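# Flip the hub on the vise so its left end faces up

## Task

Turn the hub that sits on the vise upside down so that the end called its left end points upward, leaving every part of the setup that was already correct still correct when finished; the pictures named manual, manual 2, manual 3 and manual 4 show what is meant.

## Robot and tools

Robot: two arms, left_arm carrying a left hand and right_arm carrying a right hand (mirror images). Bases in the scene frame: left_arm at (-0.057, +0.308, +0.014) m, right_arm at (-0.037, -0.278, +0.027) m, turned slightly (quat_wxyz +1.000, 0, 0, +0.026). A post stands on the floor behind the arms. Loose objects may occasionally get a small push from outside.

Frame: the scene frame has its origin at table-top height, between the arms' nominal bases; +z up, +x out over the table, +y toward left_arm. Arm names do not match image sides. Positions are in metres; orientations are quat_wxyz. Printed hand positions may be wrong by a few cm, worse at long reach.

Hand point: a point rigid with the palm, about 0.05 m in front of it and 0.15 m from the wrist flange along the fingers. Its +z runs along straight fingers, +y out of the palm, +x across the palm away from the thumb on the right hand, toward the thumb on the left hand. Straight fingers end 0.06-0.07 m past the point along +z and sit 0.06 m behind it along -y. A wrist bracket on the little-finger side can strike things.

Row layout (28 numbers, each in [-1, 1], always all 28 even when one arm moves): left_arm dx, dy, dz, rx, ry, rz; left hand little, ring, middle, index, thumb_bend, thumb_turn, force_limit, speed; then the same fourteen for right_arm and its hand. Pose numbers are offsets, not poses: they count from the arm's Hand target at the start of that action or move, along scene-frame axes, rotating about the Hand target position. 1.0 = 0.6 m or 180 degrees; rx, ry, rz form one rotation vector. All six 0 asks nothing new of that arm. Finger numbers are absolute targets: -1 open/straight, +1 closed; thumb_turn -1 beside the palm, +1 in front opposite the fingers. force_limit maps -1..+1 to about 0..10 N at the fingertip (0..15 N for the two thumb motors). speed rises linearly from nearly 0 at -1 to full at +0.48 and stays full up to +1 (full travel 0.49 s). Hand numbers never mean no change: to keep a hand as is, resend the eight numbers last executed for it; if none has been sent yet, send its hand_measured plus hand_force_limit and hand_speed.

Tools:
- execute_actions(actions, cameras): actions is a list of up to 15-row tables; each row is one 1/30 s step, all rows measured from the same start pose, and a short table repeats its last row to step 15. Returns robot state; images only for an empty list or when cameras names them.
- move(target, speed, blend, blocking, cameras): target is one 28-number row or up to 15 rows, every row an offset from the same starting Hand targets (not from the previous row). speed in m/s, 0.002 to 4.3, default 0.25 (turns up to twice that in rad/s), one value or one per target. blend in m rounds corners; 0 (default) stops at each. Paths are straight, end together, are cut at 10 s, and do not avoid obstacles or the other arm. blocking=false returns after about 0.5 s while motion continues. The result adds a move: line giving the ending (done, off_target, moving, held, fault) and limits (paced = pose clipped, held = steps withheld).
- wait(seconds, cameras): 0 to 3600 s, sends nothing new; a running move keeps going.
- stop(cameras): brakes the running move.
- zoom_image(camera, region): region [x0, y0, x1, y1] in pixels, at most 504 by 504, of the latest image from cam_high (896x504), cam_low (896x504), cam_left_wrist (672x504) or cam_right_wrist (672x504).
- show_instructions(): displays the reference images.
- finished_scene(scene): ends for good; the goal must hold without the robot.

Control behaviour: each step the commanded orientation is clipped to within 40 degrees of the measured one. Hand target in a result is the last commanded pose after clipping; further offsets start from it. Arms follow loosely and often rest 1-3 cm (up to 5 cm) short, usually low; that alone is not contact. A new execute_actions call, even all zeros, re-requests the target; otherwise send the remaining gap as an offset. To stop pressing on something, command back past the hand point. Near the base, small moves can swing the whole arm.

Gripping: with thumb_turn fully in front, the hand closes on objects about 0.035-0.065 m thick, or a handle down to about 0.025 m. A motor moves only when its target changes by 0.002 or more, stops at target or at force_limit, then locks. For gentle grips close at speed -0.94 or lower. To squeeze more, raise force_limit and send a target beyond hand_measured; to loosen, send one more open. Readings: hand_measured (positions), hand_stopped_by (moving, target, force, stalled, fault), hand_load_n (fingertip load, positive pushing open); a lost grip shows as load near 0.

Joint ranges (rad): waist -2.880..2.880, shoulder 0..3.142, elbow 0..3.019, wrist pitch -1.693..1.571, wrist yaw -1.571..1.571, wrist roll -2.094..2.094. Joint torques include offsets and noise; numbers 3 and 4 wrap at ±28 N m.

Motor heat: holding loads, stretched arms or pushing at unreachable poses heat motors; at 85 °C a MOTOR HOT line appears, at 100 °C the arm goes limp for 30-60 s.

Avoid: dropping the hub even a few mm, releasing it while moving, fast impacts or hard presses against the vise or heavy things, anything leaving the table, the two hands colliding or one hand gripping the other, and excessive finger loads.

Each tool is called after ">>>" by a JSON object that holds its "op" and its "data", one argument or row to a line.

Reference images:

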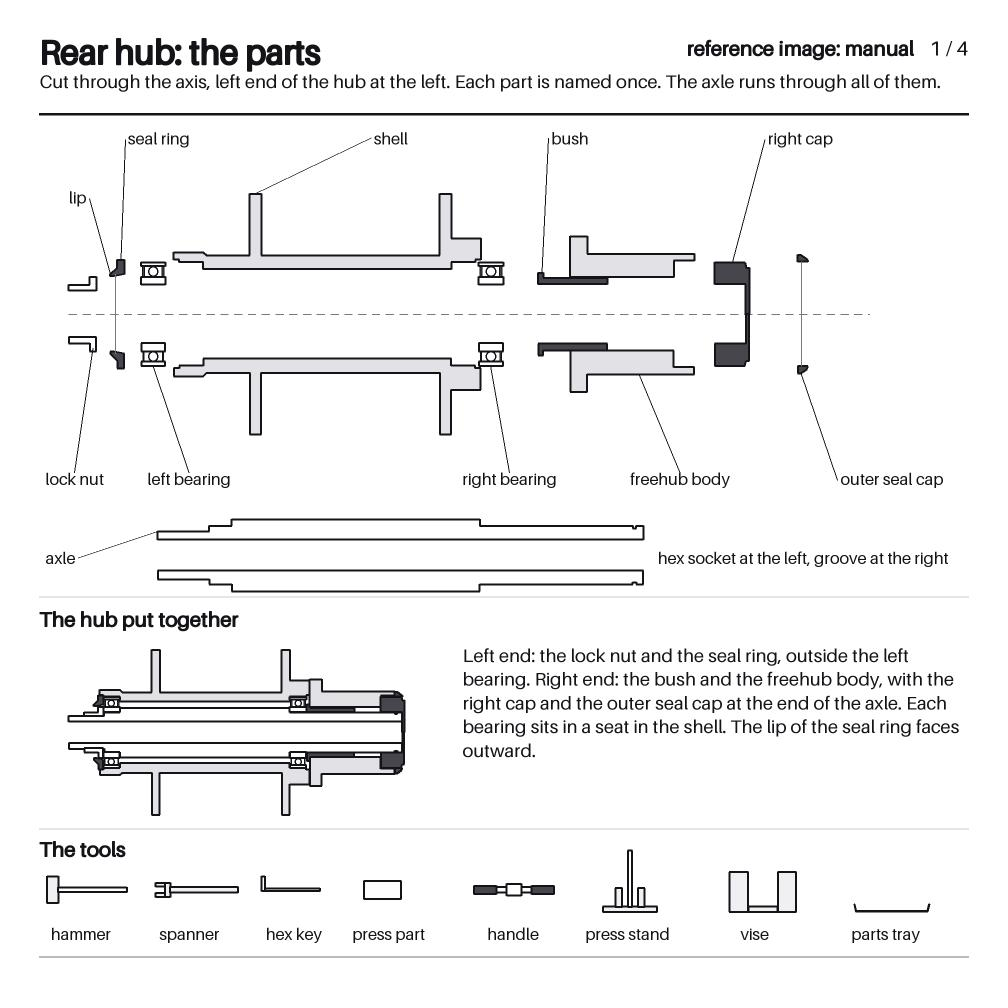

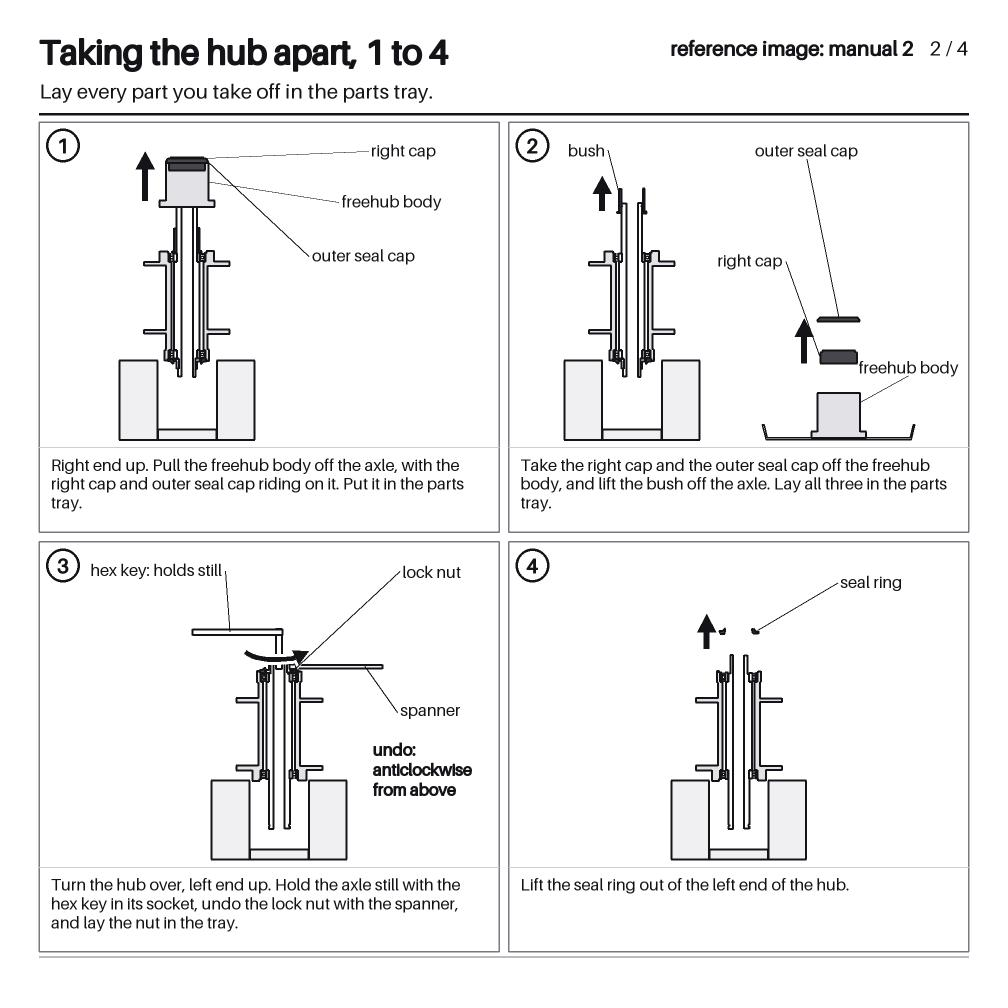

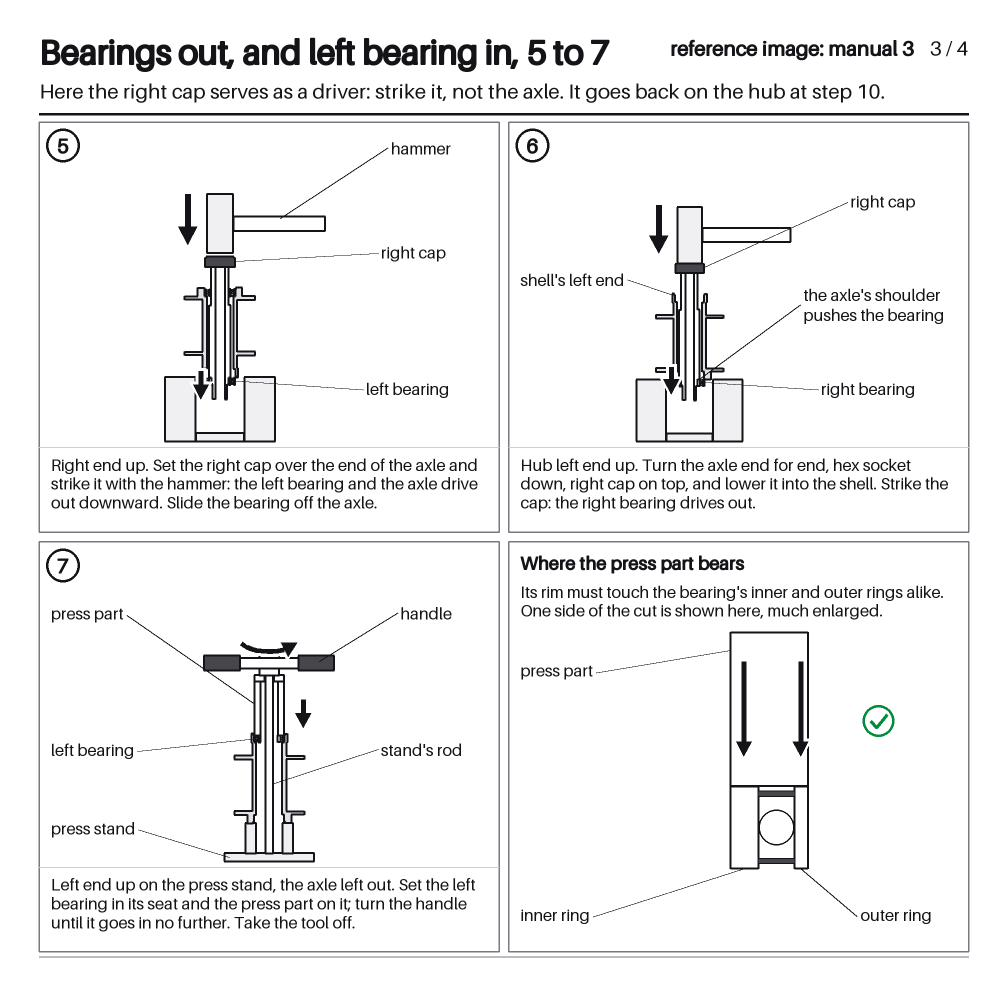

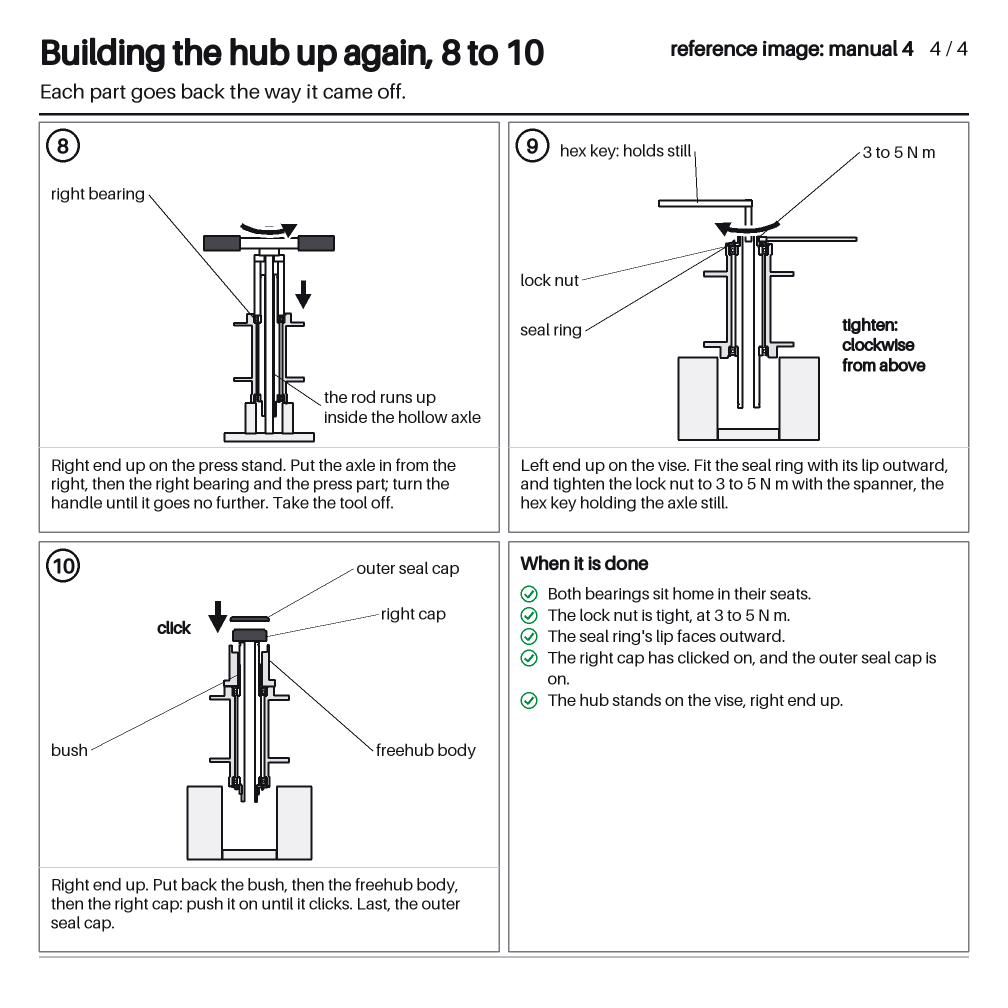

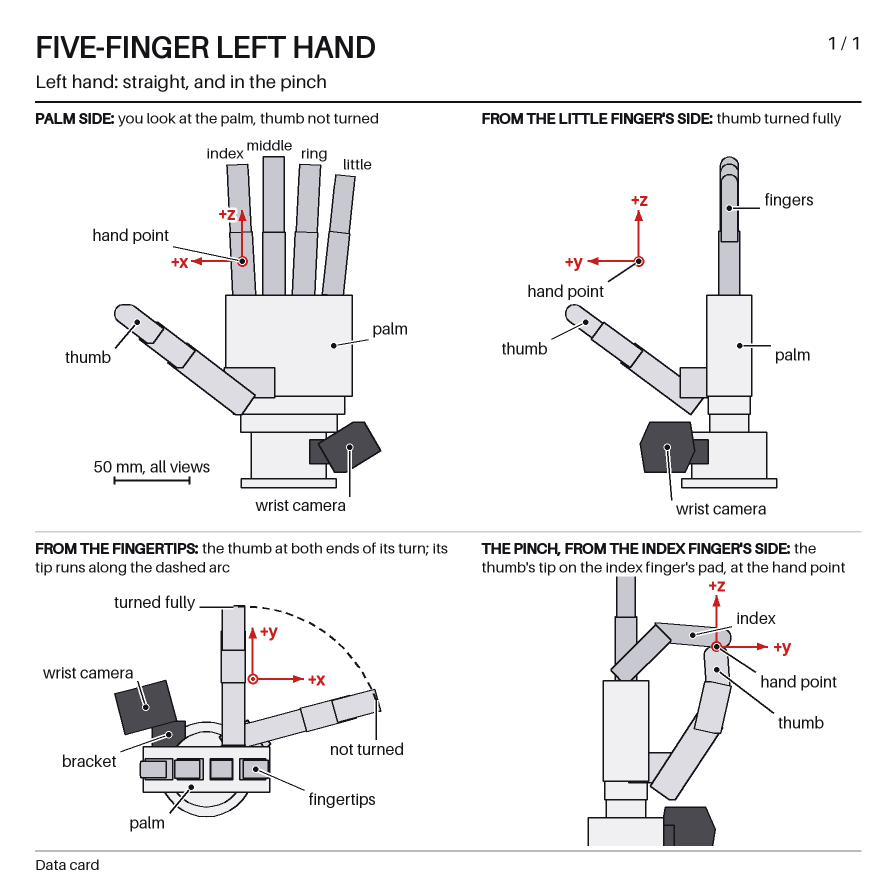

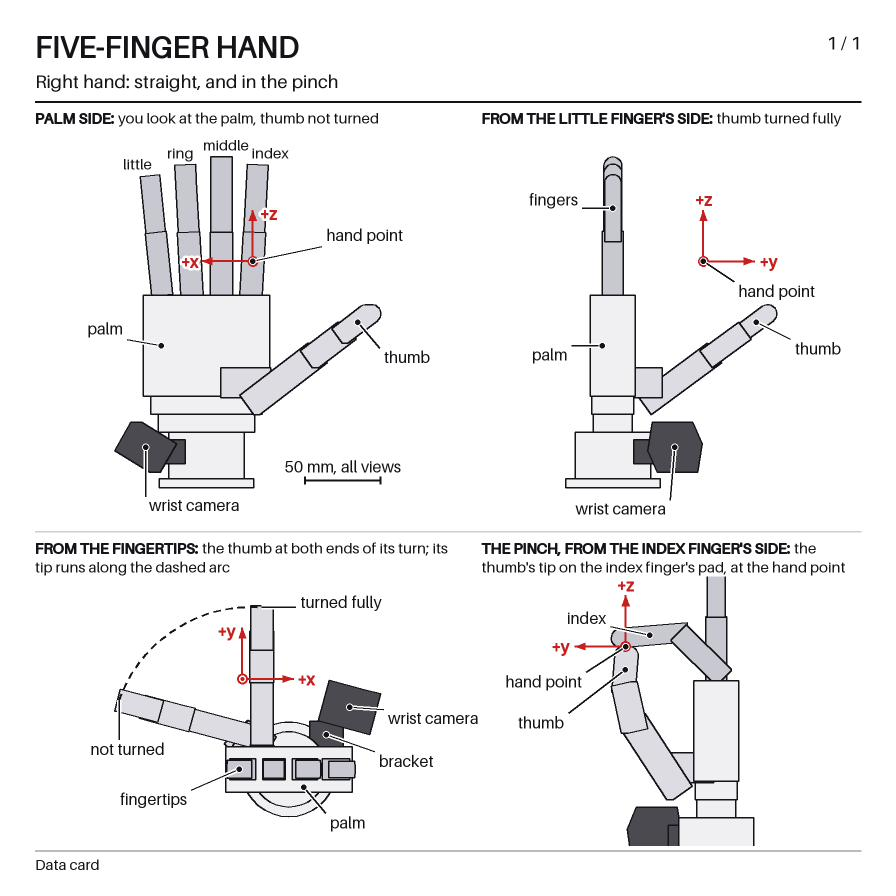

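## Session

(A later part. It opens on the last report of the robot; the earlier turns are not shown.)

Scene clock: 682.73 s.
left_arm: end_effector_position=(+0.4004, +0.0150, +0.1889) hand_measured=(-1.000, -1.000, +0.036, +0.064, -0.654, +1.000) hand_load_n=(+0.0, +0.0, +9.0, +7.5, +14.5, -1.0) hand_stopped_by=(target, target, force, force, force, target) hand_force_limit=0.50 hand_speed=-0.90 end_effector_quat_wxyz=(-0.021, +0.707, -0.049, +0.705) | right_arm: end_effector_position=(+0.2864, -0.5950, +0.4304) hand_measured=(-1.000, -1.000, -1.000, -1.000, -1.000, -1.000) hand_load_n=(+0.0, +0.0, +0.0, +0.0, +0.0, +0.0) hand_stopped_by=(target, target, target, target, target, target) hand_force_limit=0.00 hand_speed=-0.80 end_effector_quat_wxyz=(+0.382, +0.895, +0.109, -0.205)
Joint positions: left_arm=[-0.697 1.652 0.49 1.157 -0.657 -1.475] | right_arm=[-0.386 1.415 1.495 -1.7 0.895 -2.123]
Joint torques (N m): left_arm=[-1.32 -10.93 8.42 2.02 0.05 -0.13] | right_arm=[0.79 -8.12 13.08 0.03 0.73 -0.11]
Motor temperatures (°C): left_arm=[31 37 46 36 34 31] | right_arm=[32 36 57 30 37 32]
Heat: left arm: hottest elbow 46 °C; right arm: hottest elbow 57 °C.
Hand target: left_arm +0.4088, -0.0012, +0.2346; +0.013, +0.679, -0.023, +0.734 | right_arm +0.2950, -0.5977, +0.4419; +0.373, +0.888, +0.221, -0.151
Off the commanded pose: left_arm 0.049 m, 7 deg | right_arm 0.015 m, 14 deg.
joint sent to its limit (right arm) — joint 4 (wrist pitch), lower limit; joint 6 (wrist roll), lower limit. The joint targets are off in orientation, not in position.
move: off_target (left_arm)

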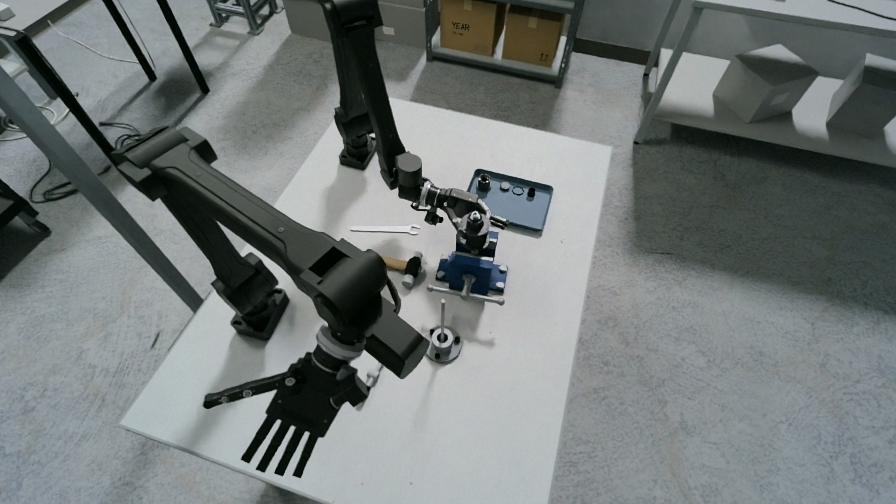

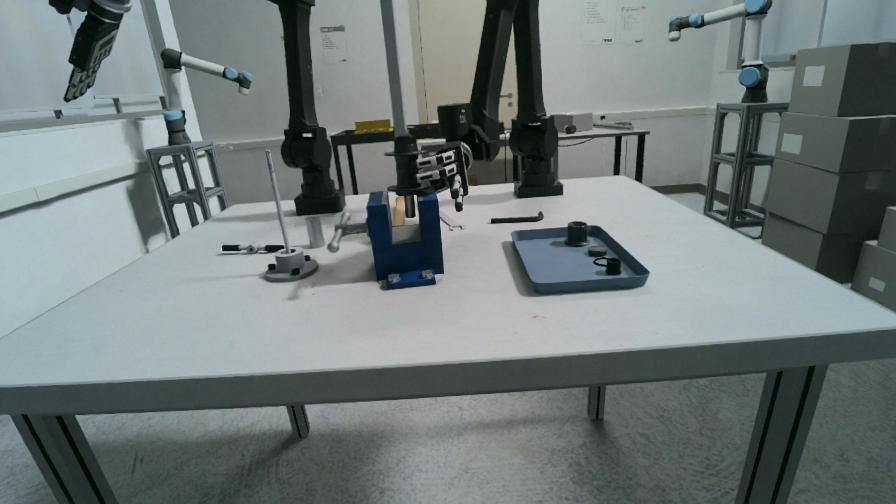

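>>> {"op": "move", "data": {
  "target": [0.005,-0.017,0.006,0,0,0,-1,-1,0.4,0.4,0.35,1,0.5,-0.9,0,0,0,0,0,0,-1,-1,-1,-1,-1,-1,0,-0.8],
  "speed": 0.04,
  "cameras": ["cam_high","cam_low"]
}}

>>> {"op": "zoom_image", "data": {
  "camera": "cam_low",
  "region": [350, 120, 460, 230]
}}

>>> {"op": "zoom_image", "data": {
  "camera": "cam_high",
  "region": [420, 180, 530, 290]
}}

Scene clock: 688.50 s.
left_arm: end_effector_position=(+0.3996, +0.0030, +0.1887) hand_measured=(-1.000, -1.000, +0.036, +0.064, -0.654, +1.000) hand_load_n=(+0.0, +0.0, +8.5, +6.5, +15.0, -1.0) hand_stopped_by=(target, target, force, force, force, target) hand_force_limit=0.50 hand_speed=-0.90 end_effector_quat_wxyz=(-0.023, +0.708, -0.058, +0.703) | right_arm: end_effector_position=(+0.2864, -0.5950, +0.4304) hand_measured=(-1.000, -1.000, -1.000, -1.000, -1.000, -1.000) hand_load_n=(+0.0, +0.0, +0.0, +0.0, +0.0, +0.0) hand_stopped_by=(target, target, target, target, target, target) hand_force_limit=0.00 hand_speed=-0.80 end_effector_quat_wxyz=(+0.382, +0.895, +0.109, -0.205)
Joint positions: left_arm=[-0.719 1.652 0.508 1.131 -0.669 -1.464] | right_arm=[-0.386 1.415 1.495 -1.7 0.895 -2.123]
Joint torques (N m): left_arm=[-0.79 -11.63 9.16 2.28 -0.06 -0.19] | right_arm=[0.56 -7.59 13.14 0.02 0.74 -0.1]
Motor temperatures (°C): left_arm=[31 37 46 35 34 31] | right_arm=[32 36 57 30 37 32]
Heat: left arm: hottest elbow 46 °C; right arm: hottest elbow 57 °C.
Hand target: left_arm +0.4117, -0.0115, +0.2382; +0.013, +0.679, -0.023, +0.734 | right_arm +0.2950, -0.5977, +0.4419; +0.373, +0.888, +0.221, -0.151
Off the commanded pose: left_arm 0.053 m, 8 deg | right_arm 0.015 m, 14 deg.
joint sent to its limit (right arm) — joint 4 (wrist pitch), lower limit; joint 6 (wrist roll), lower limit. The joint targets are off in orientation, not in position.
move: off_target (left_arm)

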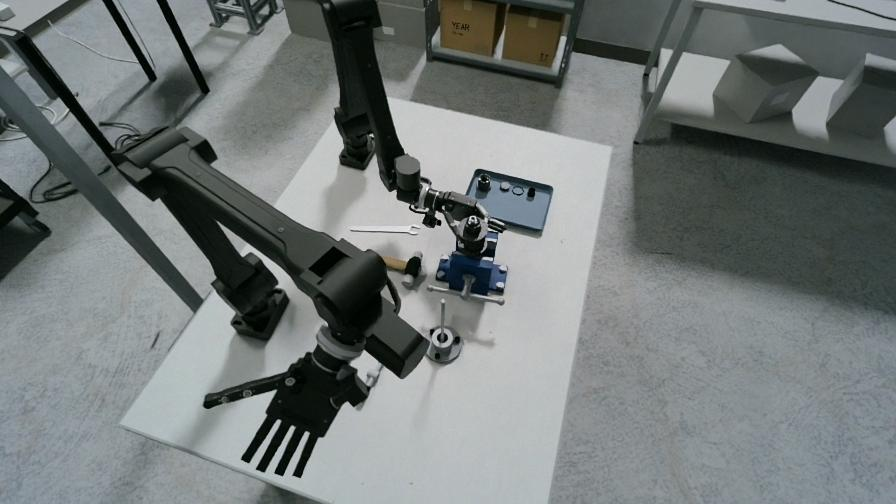

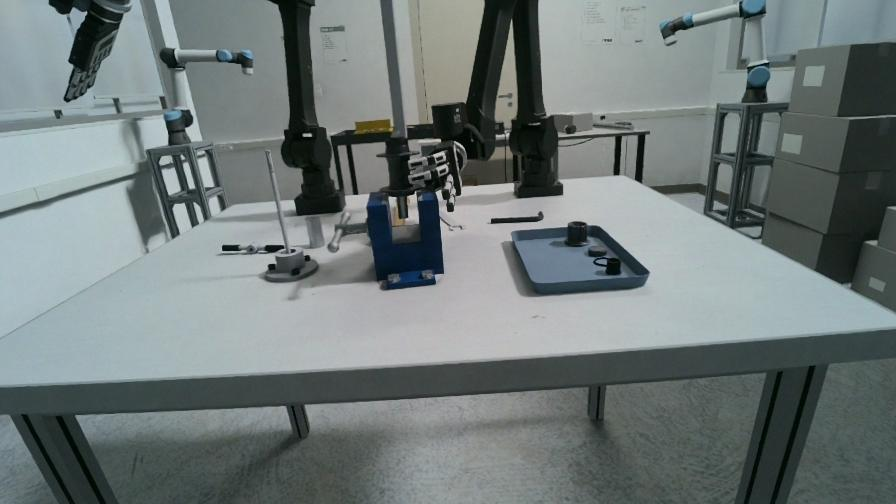

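Scaled by 4.582 from the camera's image (finer frame: 1280x720).

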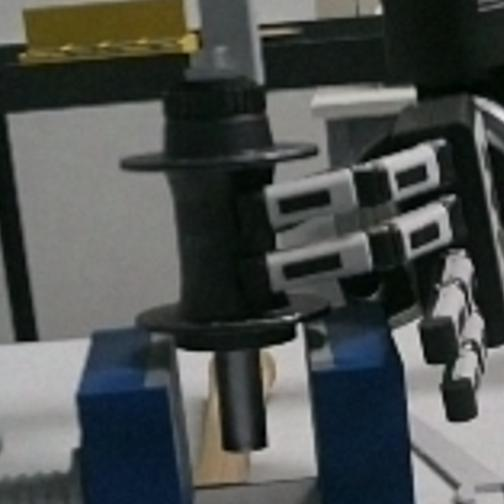

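Scaled by 4.582 from the camera's image (finer frame: 1280x720).

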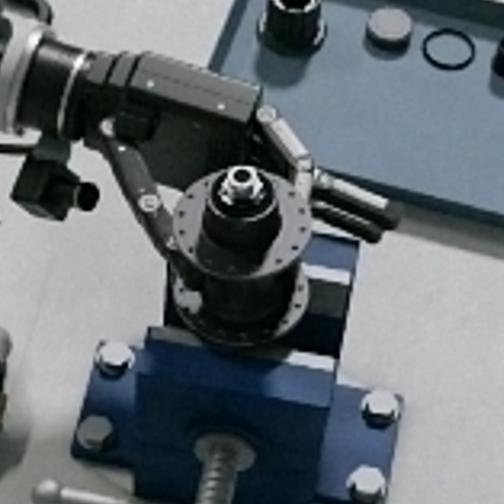

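>>> {"op": "move", "data": {
  "target": [0.01,0.006,0.0,0,0.014,0,-1,-1,0.4,0.4,0.35,1,0.5,-0.9,0,0,0,0,0,0,-1,-1,-1,-1,-1,-1,0,-0.8],
  "speed": 0.04,
  "cameras": ["cam_high","cam_low"]
}}

>>> {"op": "zoom_image", "data": {
  "camera": "cam_low",
  "region": [360, 150, 450, 230]
}}

>>> {"op": "zoom_image", "data": {
  "camera": "cam_high",
  "region": [420, 180, 530, 290]
}}

Scene clock: 703.63 s.
left_arm: end_effector_position=(+0.4014, +0.0001, +0.1804) hand_measured=(-1.000, -1.000, +0.036, +0.064, -0.654, +1.000) hand_load_n=(+0.0, +0.5, +8.5, +7.5, +14.5, -0.5) hand_stopped_by=(target, target, force, force, force, target) hand_force_limit=0.50 hand_speed=-0.90 end_effector_quat_wxyz=(-0.024, +0.725, -0.067, +0.685) | right_arm: end_effector_position=(+0.2864, -0.5950, +0.4304) hand_measured=(-1.000, -1.000, -1.000, -1.000, -1.000, -1.000) hand_load_n=(+0.0, +0.0, +0.0, +0.0, -0.5, +0.0) hand_stopped_by=(target, target, target, target, target, target) hand_force_limit=0.00 hand_speed=-0.80 end_effector_quat_wxyz=(+0.382, +0.895, +0.109, -0.205)
Joint positions: left_arm=[-0.718 1.631 0.516 1.039 -0.66 -1.49] | right_arm=[-0.386 1.415 1.495 -1.7 0.895 -2.123]
Joint torques (N m): left_arm=[0.44 -12.81 9.25 2.25 0.11 -0.24] | right_arm=[0.03 -8 13.12 0.02 0.75 -0.08]
Motor temperatures (°C): left_arm=[31 38 46 35 34 31] | right_arm=[32 36 57 30 37 32]
Heat: left arm: hottest elbow 46 °C; right arm: hottest elbow 57 °C.
Hand target: left_arm +0.4178, -0.0079, +0.2384; +0.013, +0.694, -0.023, +0.719 | right_arm +0.2950, -0.5977, +0.4419; +0.373, +0.888, +0.221, -0.151
Off the commanded pose: left_arm 0.061 m, 8 deg | right_arm 0.015 m, 14 deg.
joint sent to its limit (right arm) — joint 4 (wrist pitch), lower limit; joint 6 (wrist roll), lower limit. The joint targets are off in orientation, not in position.
move: off_target (left_arm)

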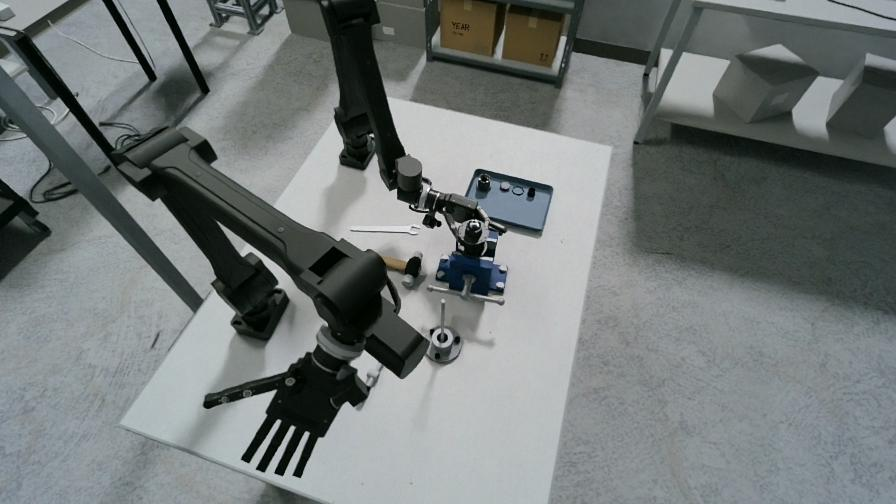

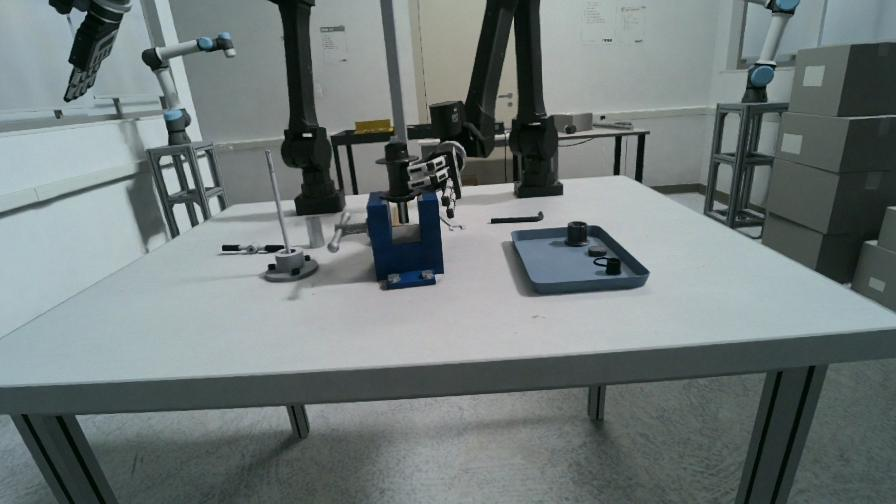

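Scaled by 5.600 from the camera's image (finer frame: 1280x720).

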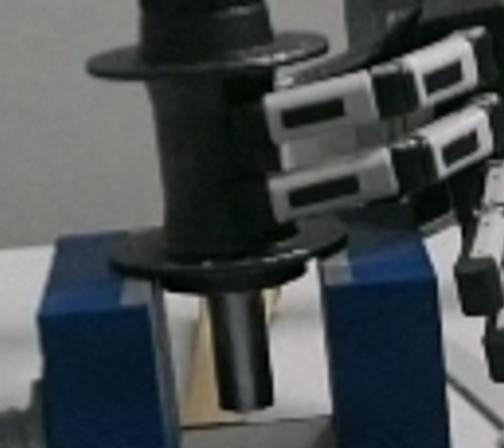

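Scaled by 4.582 from the camera's image (finer frame: 1280x720).

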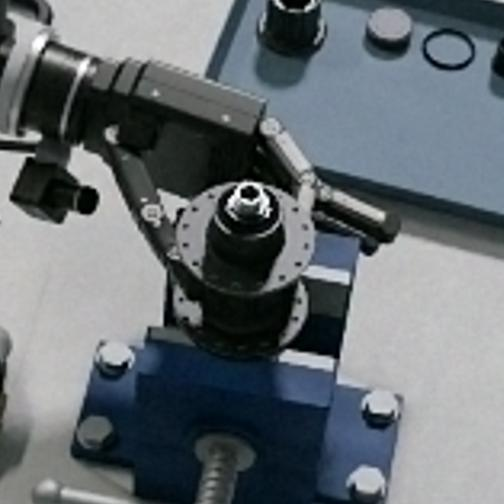

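>>> {"op": "move", "data": {
  "target": [
    [0.0,0.006,0.0,0,0,0,-1,-1,0.4,0.4,0.35,1,0.5,-0.9,0,0,0,0,0,0,-1,-1,-1,-1,-1,-1,0,-0.8],
    [0.0,0.006,-0.01,0,0,0,-1,-1,0.4,0.4,0.35,1,0.5,-0.9,0,0,0,0,0,0,-1,-1,-1,-1,-1,-1,0,-0.8]
  ],
  "speed": 0.02,
  "cameras": ["cam_high","cam_low","cam_left_wrist"]
}}

>>> {"op": "zoom_image", "data": {
  "camera": "cam_low",
  "region": [360, 150, 450, 230]
}}

>>> {"op": "zoom_image", "data": {
  "camera": "cam_high",
  "region": [420, 180, 530, 290]
}}

Scene clock: 711.20 s.
left_arm: end_effector_position=(+0.4025, +0.0010, +0.1804) hand_measured=(-1.000, -1.000, +0.036, +0.064, -0.654, +1.000) hand_load_n=(+0.0, +0.0, +8.5, +7.5, +14.5, -0.5) hand_stopped_by=(target, target, force, force, force, target) hand_force_limit=0.50 hand_speed=-0.90 end_effector_quat_wxyz=(-0.023, +0.725, -0.068, +0.685) | right_arm: end_effector_position=(+0.2864, -0.5950, +0.4304) hand_measured=(-1.000, -1.000, -1.000, -1.000, -1.000, -1.000) hand_load_n=(+0.5, +0.0, +0.0, +0.0, +0.0, +0.0) hand_stopped_by=(target, target, target, target, target, target) hand_force_limit=0.00 hand_speed=-0.80 end_effector_quat_wxyz=(+0.382, +0.895, +0.109, -0.205)
Joint positions: left_arm=[-0.713 1.631 0.516 1.039 -0.652 -1.49] | right_arm=[-0.386 1.415 1.495 -1.7 0.895 -2.123]
Joint torques (N m): left_arm=[1.61 -11.58 8.55 3.11 0.07 -0.31] | right_arm=[0.44 -7.71 13.35 -0.13 0.72 -0.12]
Motor temperatures (°C): left_arm=[31 37 48 35 34 31] | right_arm=[32 36 57 30 37 32]
Heat: left arm: hottest elbow 48 °C; right arm: hottest elbow 57 °C.
Hand target: left_arm +0.4178, -0.0043, +0.2323; +0.013, +0.695, -0.023, +0.719 | right_arm +0.2950, -0.5977, +0.4419; +0.373, +0.888, +0.221, -0.151
Off the commanded pose: left_arm 0.054 m, 8 deg | right_arm 0.015 m, 14 deg.
joint sent to its limit (right arm) — joint 4 (wrist pitch), lower limit; joint 6 (wrist roll), lower limit. The joint targets are off in orientation, not in position.
move: off_target (left_arm)

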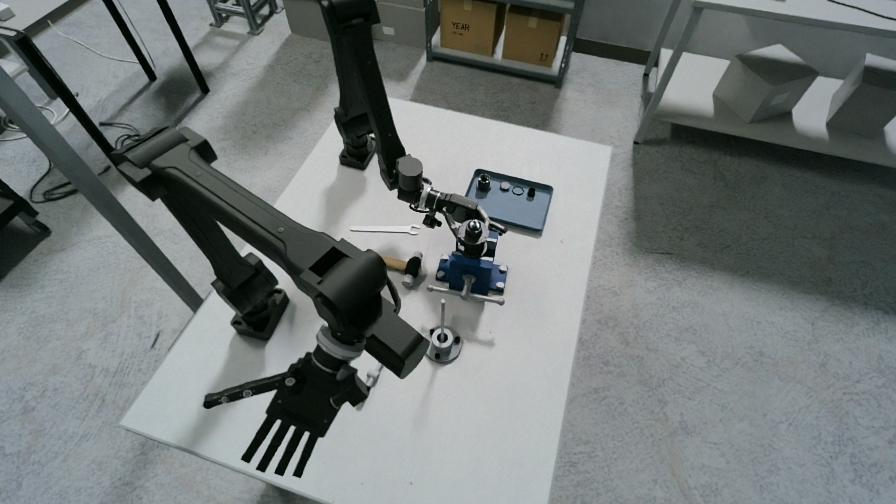

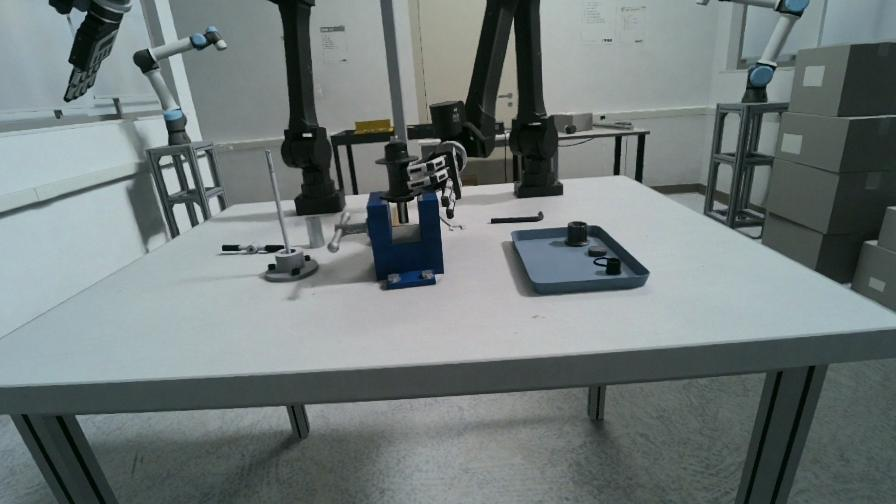

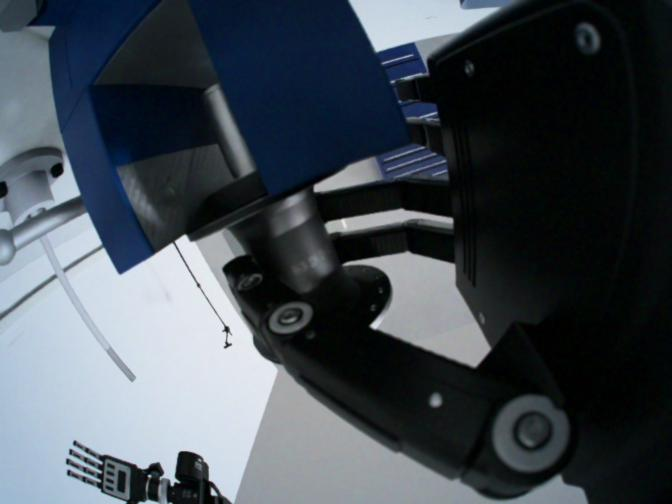

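Scaled by 5.600 from the camera's image (finer frame: 1280x720).

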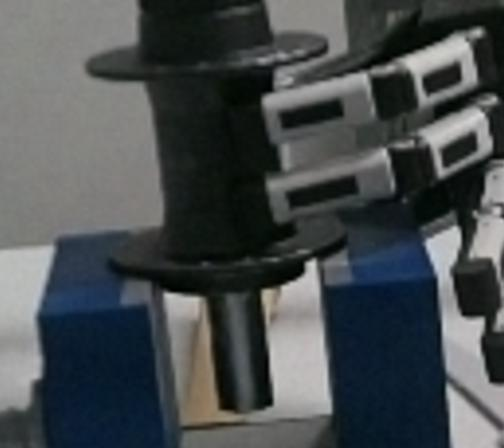

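Scaled by 4.582 from the camera's image (finer frame: 1280x720).

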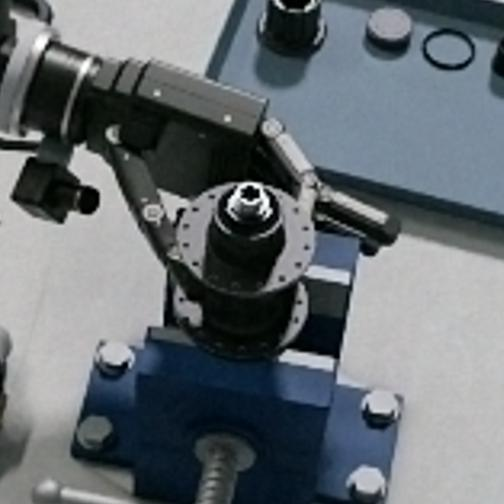

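>>> {"op": "move", "data": {
  "target": [0.0,0.0,-0.015,-0.012,0,0,-1,-1,0.4,0.4,0.35,1,0.5,-0.9,0,0,0,0,0,0,-1,-1,-1,-1,-1,-1,0,-0.8],
  "speed": 0.02,
  "cameras": ["cam_high","cam_low","cam_left_wrist"]
}}

>>> {"op": "zoom_image", "data": {
  "camera": "cam_low",
  "region": [360, 150, 450, 230]
}}

>>> {"op": "zoom_image", "data": {
  "camera": "cam_left_wrist",
  "region": [100, 60, 440, 400]
}}

Scene clock: 725.00 s.
left_arm: end_effector_position=(+0.4031, +0.0016, +0.1805) hand_measured=(-1.000, -1.000, +0.036, +0.064, -0.654, +1.000) hand_load_n=(+0.0, +0.0, +8.0, +7.0, +15.0, -1.0) hand_stopped_by=(target, target, force, force, force, target) hand_force_limit=0.50 hand_speed=-0.90 end_effector_quat_wxyz=(-0.009, +0.722, -0.053, +0.689) | right_arm: end_effector_position=(+0.2864, -0.5950, +0.4304) hand_measured=(-1.000, -1.000, -1.000, -1.000, -1.000, -1.000) hand_load_n=(+0.0, +0.0, +0.0, +0.0, +0.0, +0.0) hand_stopped_by=(target, target, target, target, target, target) hand_force_limit=0.00 hand_speed=-0.80 end_effector_quat_wxyz=(+0.382, +0.895, +0.109, -0.205)
Joint positions: left_arm=[-0.713 1.653 0.516 1.075 -0.652 -1.522] | right_arm=[-0.386 1.415 1.495 -1.7 0.895 -2.123]
Joint torques (N m): left_arm=[1.26 -10.11 8.46 3.17 -0.12 -0.31] | right_arm=[0.26 -7.94 13.2 0.1 0.73 -0.08]
Motor temperatures (°C): left_arm=[31 37 49 36 34 31] | right_arm=[32 36 57 30 37 32]
Heat: left arm: hottest elbow 49 °C; right arm: hottest elbow 57 °C.
Hand target: left_arm +0.4178, -0.0043, +0.2233; +0.026, +0.694, -0.009, +0.719 | right_arm +0.2950, -0.5977, +0.4419; +0.373, +0.888, +0.221, -0.151
Off the commanded pose: left_arm 0.046 m, 8 deg | right_arm 0.015 m, 14 deg.
joint sent to its limit (right arm) — joint 4 (wrist pitch), lower limit; joint 6 (wrist roll), lower limit. The joint targets are off in orientation, not in position.
move: off_target (left_arm)

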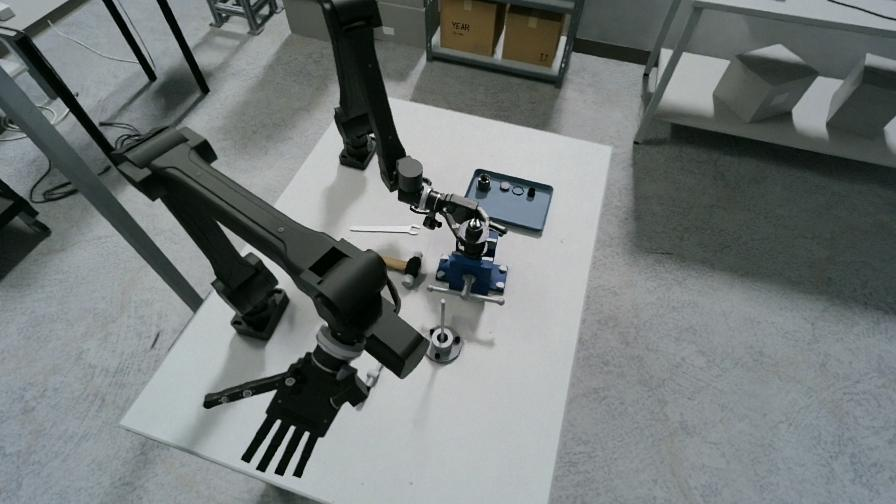

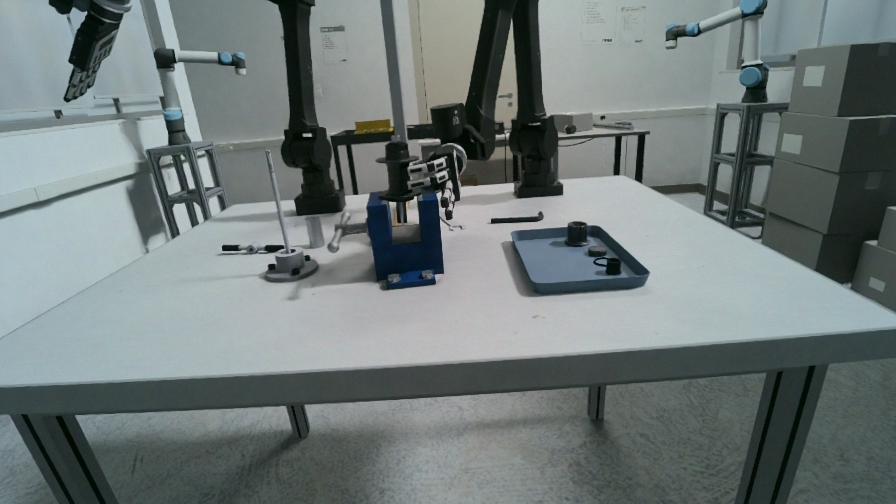

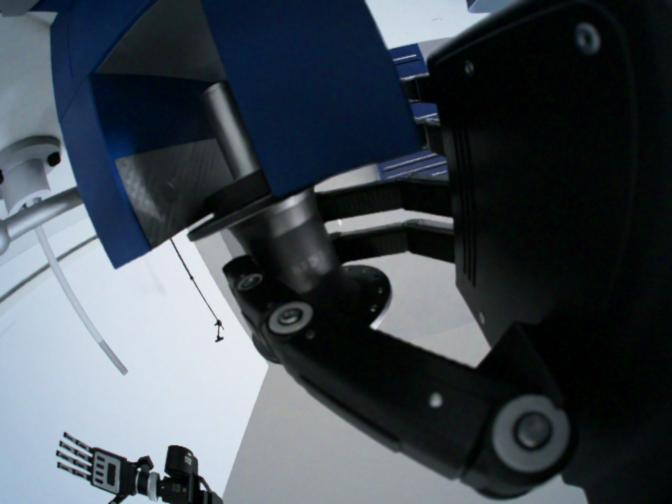

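Scaled by 5.600 from the camera's image (finer frame: 1280x720).

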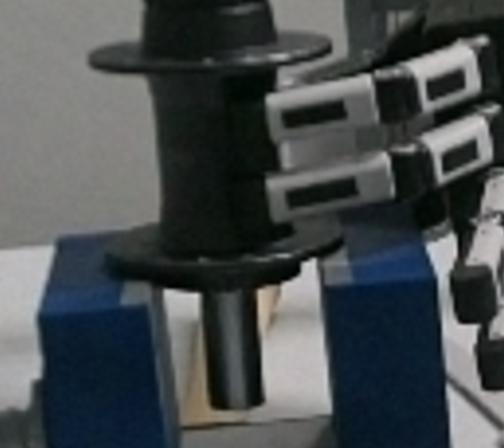

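Scaled by 1.482 from the camera's image (finer frame: 960x720).

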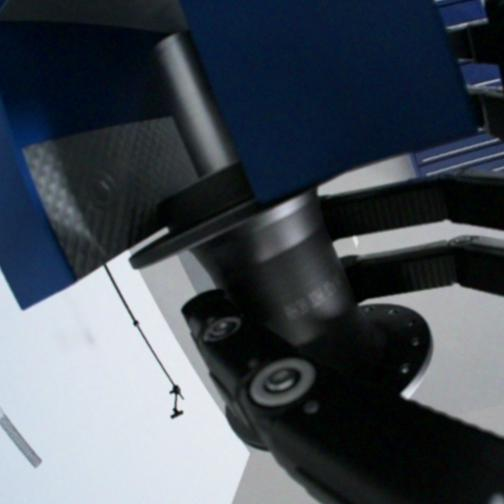

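>>> {"op": "execute_actions", "data": {
  "actions": [],
  "cameras": ["all"]
}}

>>> {"op": "zoom_image", "data": {
  "camera": "cam_low",
  "region": [360, 150, 450, 230]
}}

Scene clock: 739.53 s.
left_arm: end_effector_position=(+0.4031, +0.0016, +0.1806) hand_measured=(-1.000, -1.000, +0.036, +0.064, -0.654, +1.000) hand_load_n=(+0.0, +0.0, +8.5, +7.0, +14.5, -1.0) hand_stopped_by=(target, target, force, force, force, target) hand_force_limit=0.50 hand_speed=-0.90 end_effector_quat_wxyz=(-0.009, +0.722, -0.052, +0.690) | right_arm: end_effector_position=(+0.2864, -0.5950, +0.4304) hand_measured=(-1.000, -1.000, -1.000, -1.000, -1.000, -1.000) hand_load_n=(+0.0, +0.0, +0.0, +0.0, +0.0, +0.0) hand_stopped_by=(target, target, target, target, target, target) hand_force_limit=0.00 hand_speed=-0.80 end_effector_quat_wxyz=(+0.382, +0.895, +0.109, -0.205)
Joint positions: left_arm=[-0.713 1.653 0.516 1.075 -0.652 -1.522] | right_arm=[-0.386 1.415 1.495 -1.7 0.895 -2.123]
Joint velocities: within noise
Joint torques (N m): left_arm=[0.67 -10.17 8.51 3.32 -0.09 -0.36] | right_arm=[0.5 -8.18 13.37 0.02 0.72 -0.09]
Motor temperatures (°C): left_arm=[31 37 49 36 34 31] | right_arm=[32 36 58 30 37 32]
Heat: left arm: hottest elbow 49 °C; right arm: hottest elbow 58 °C.
Hand target: left_arm +0.4178, -0.0043, +0.2233; +0.026, +0.694, -0.009, +0.719 | right_arm +0.2950, -0.5977, +0.4419; +0.373, +0.888, +0.221, -0.151
Off the commanded pose: left_arm 0.046 m, 8 deg | right_arm 0.015 m, 14 deg.

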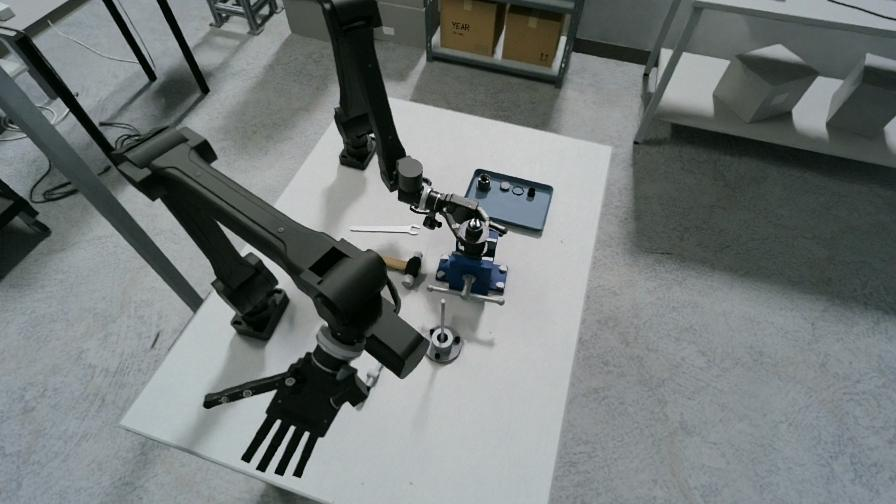

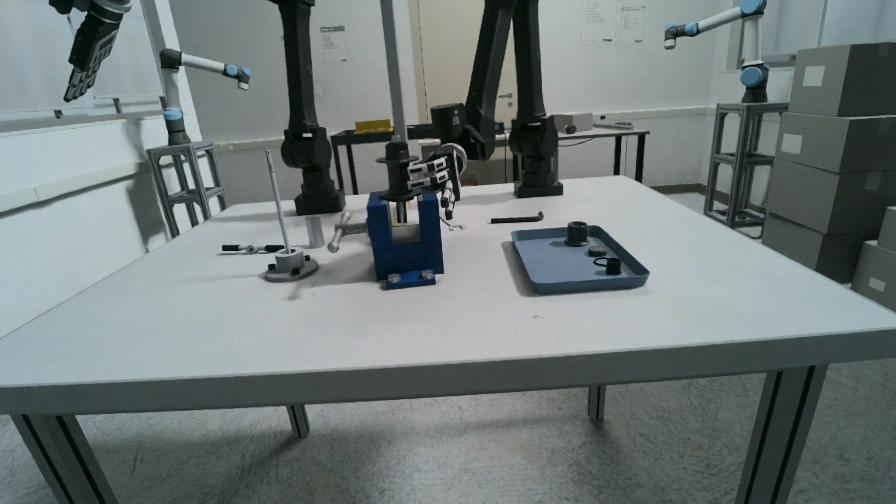

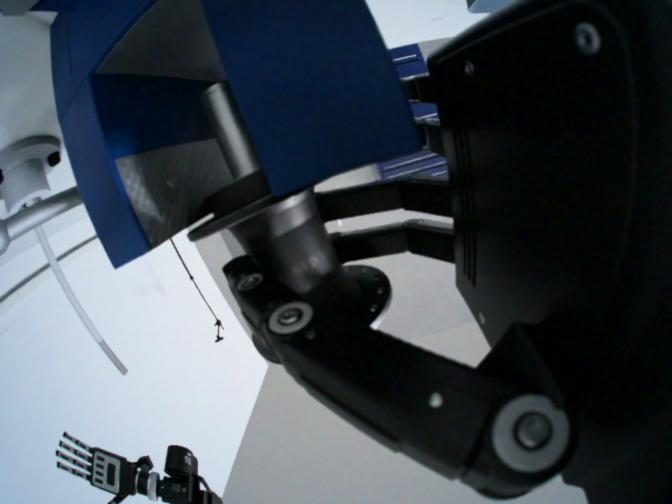

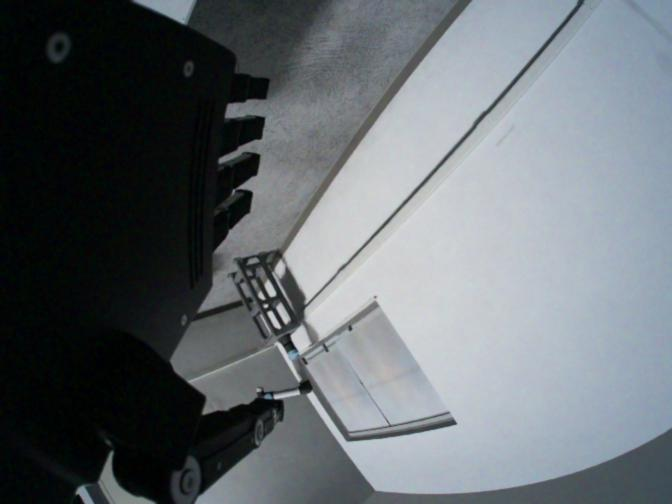

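Scaled by 5.600 from the camera's image (finer frame: 1280x720).

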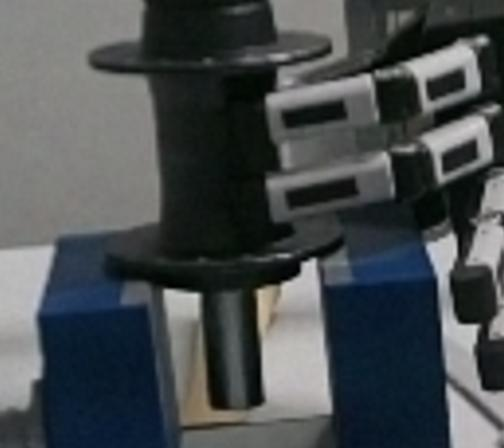

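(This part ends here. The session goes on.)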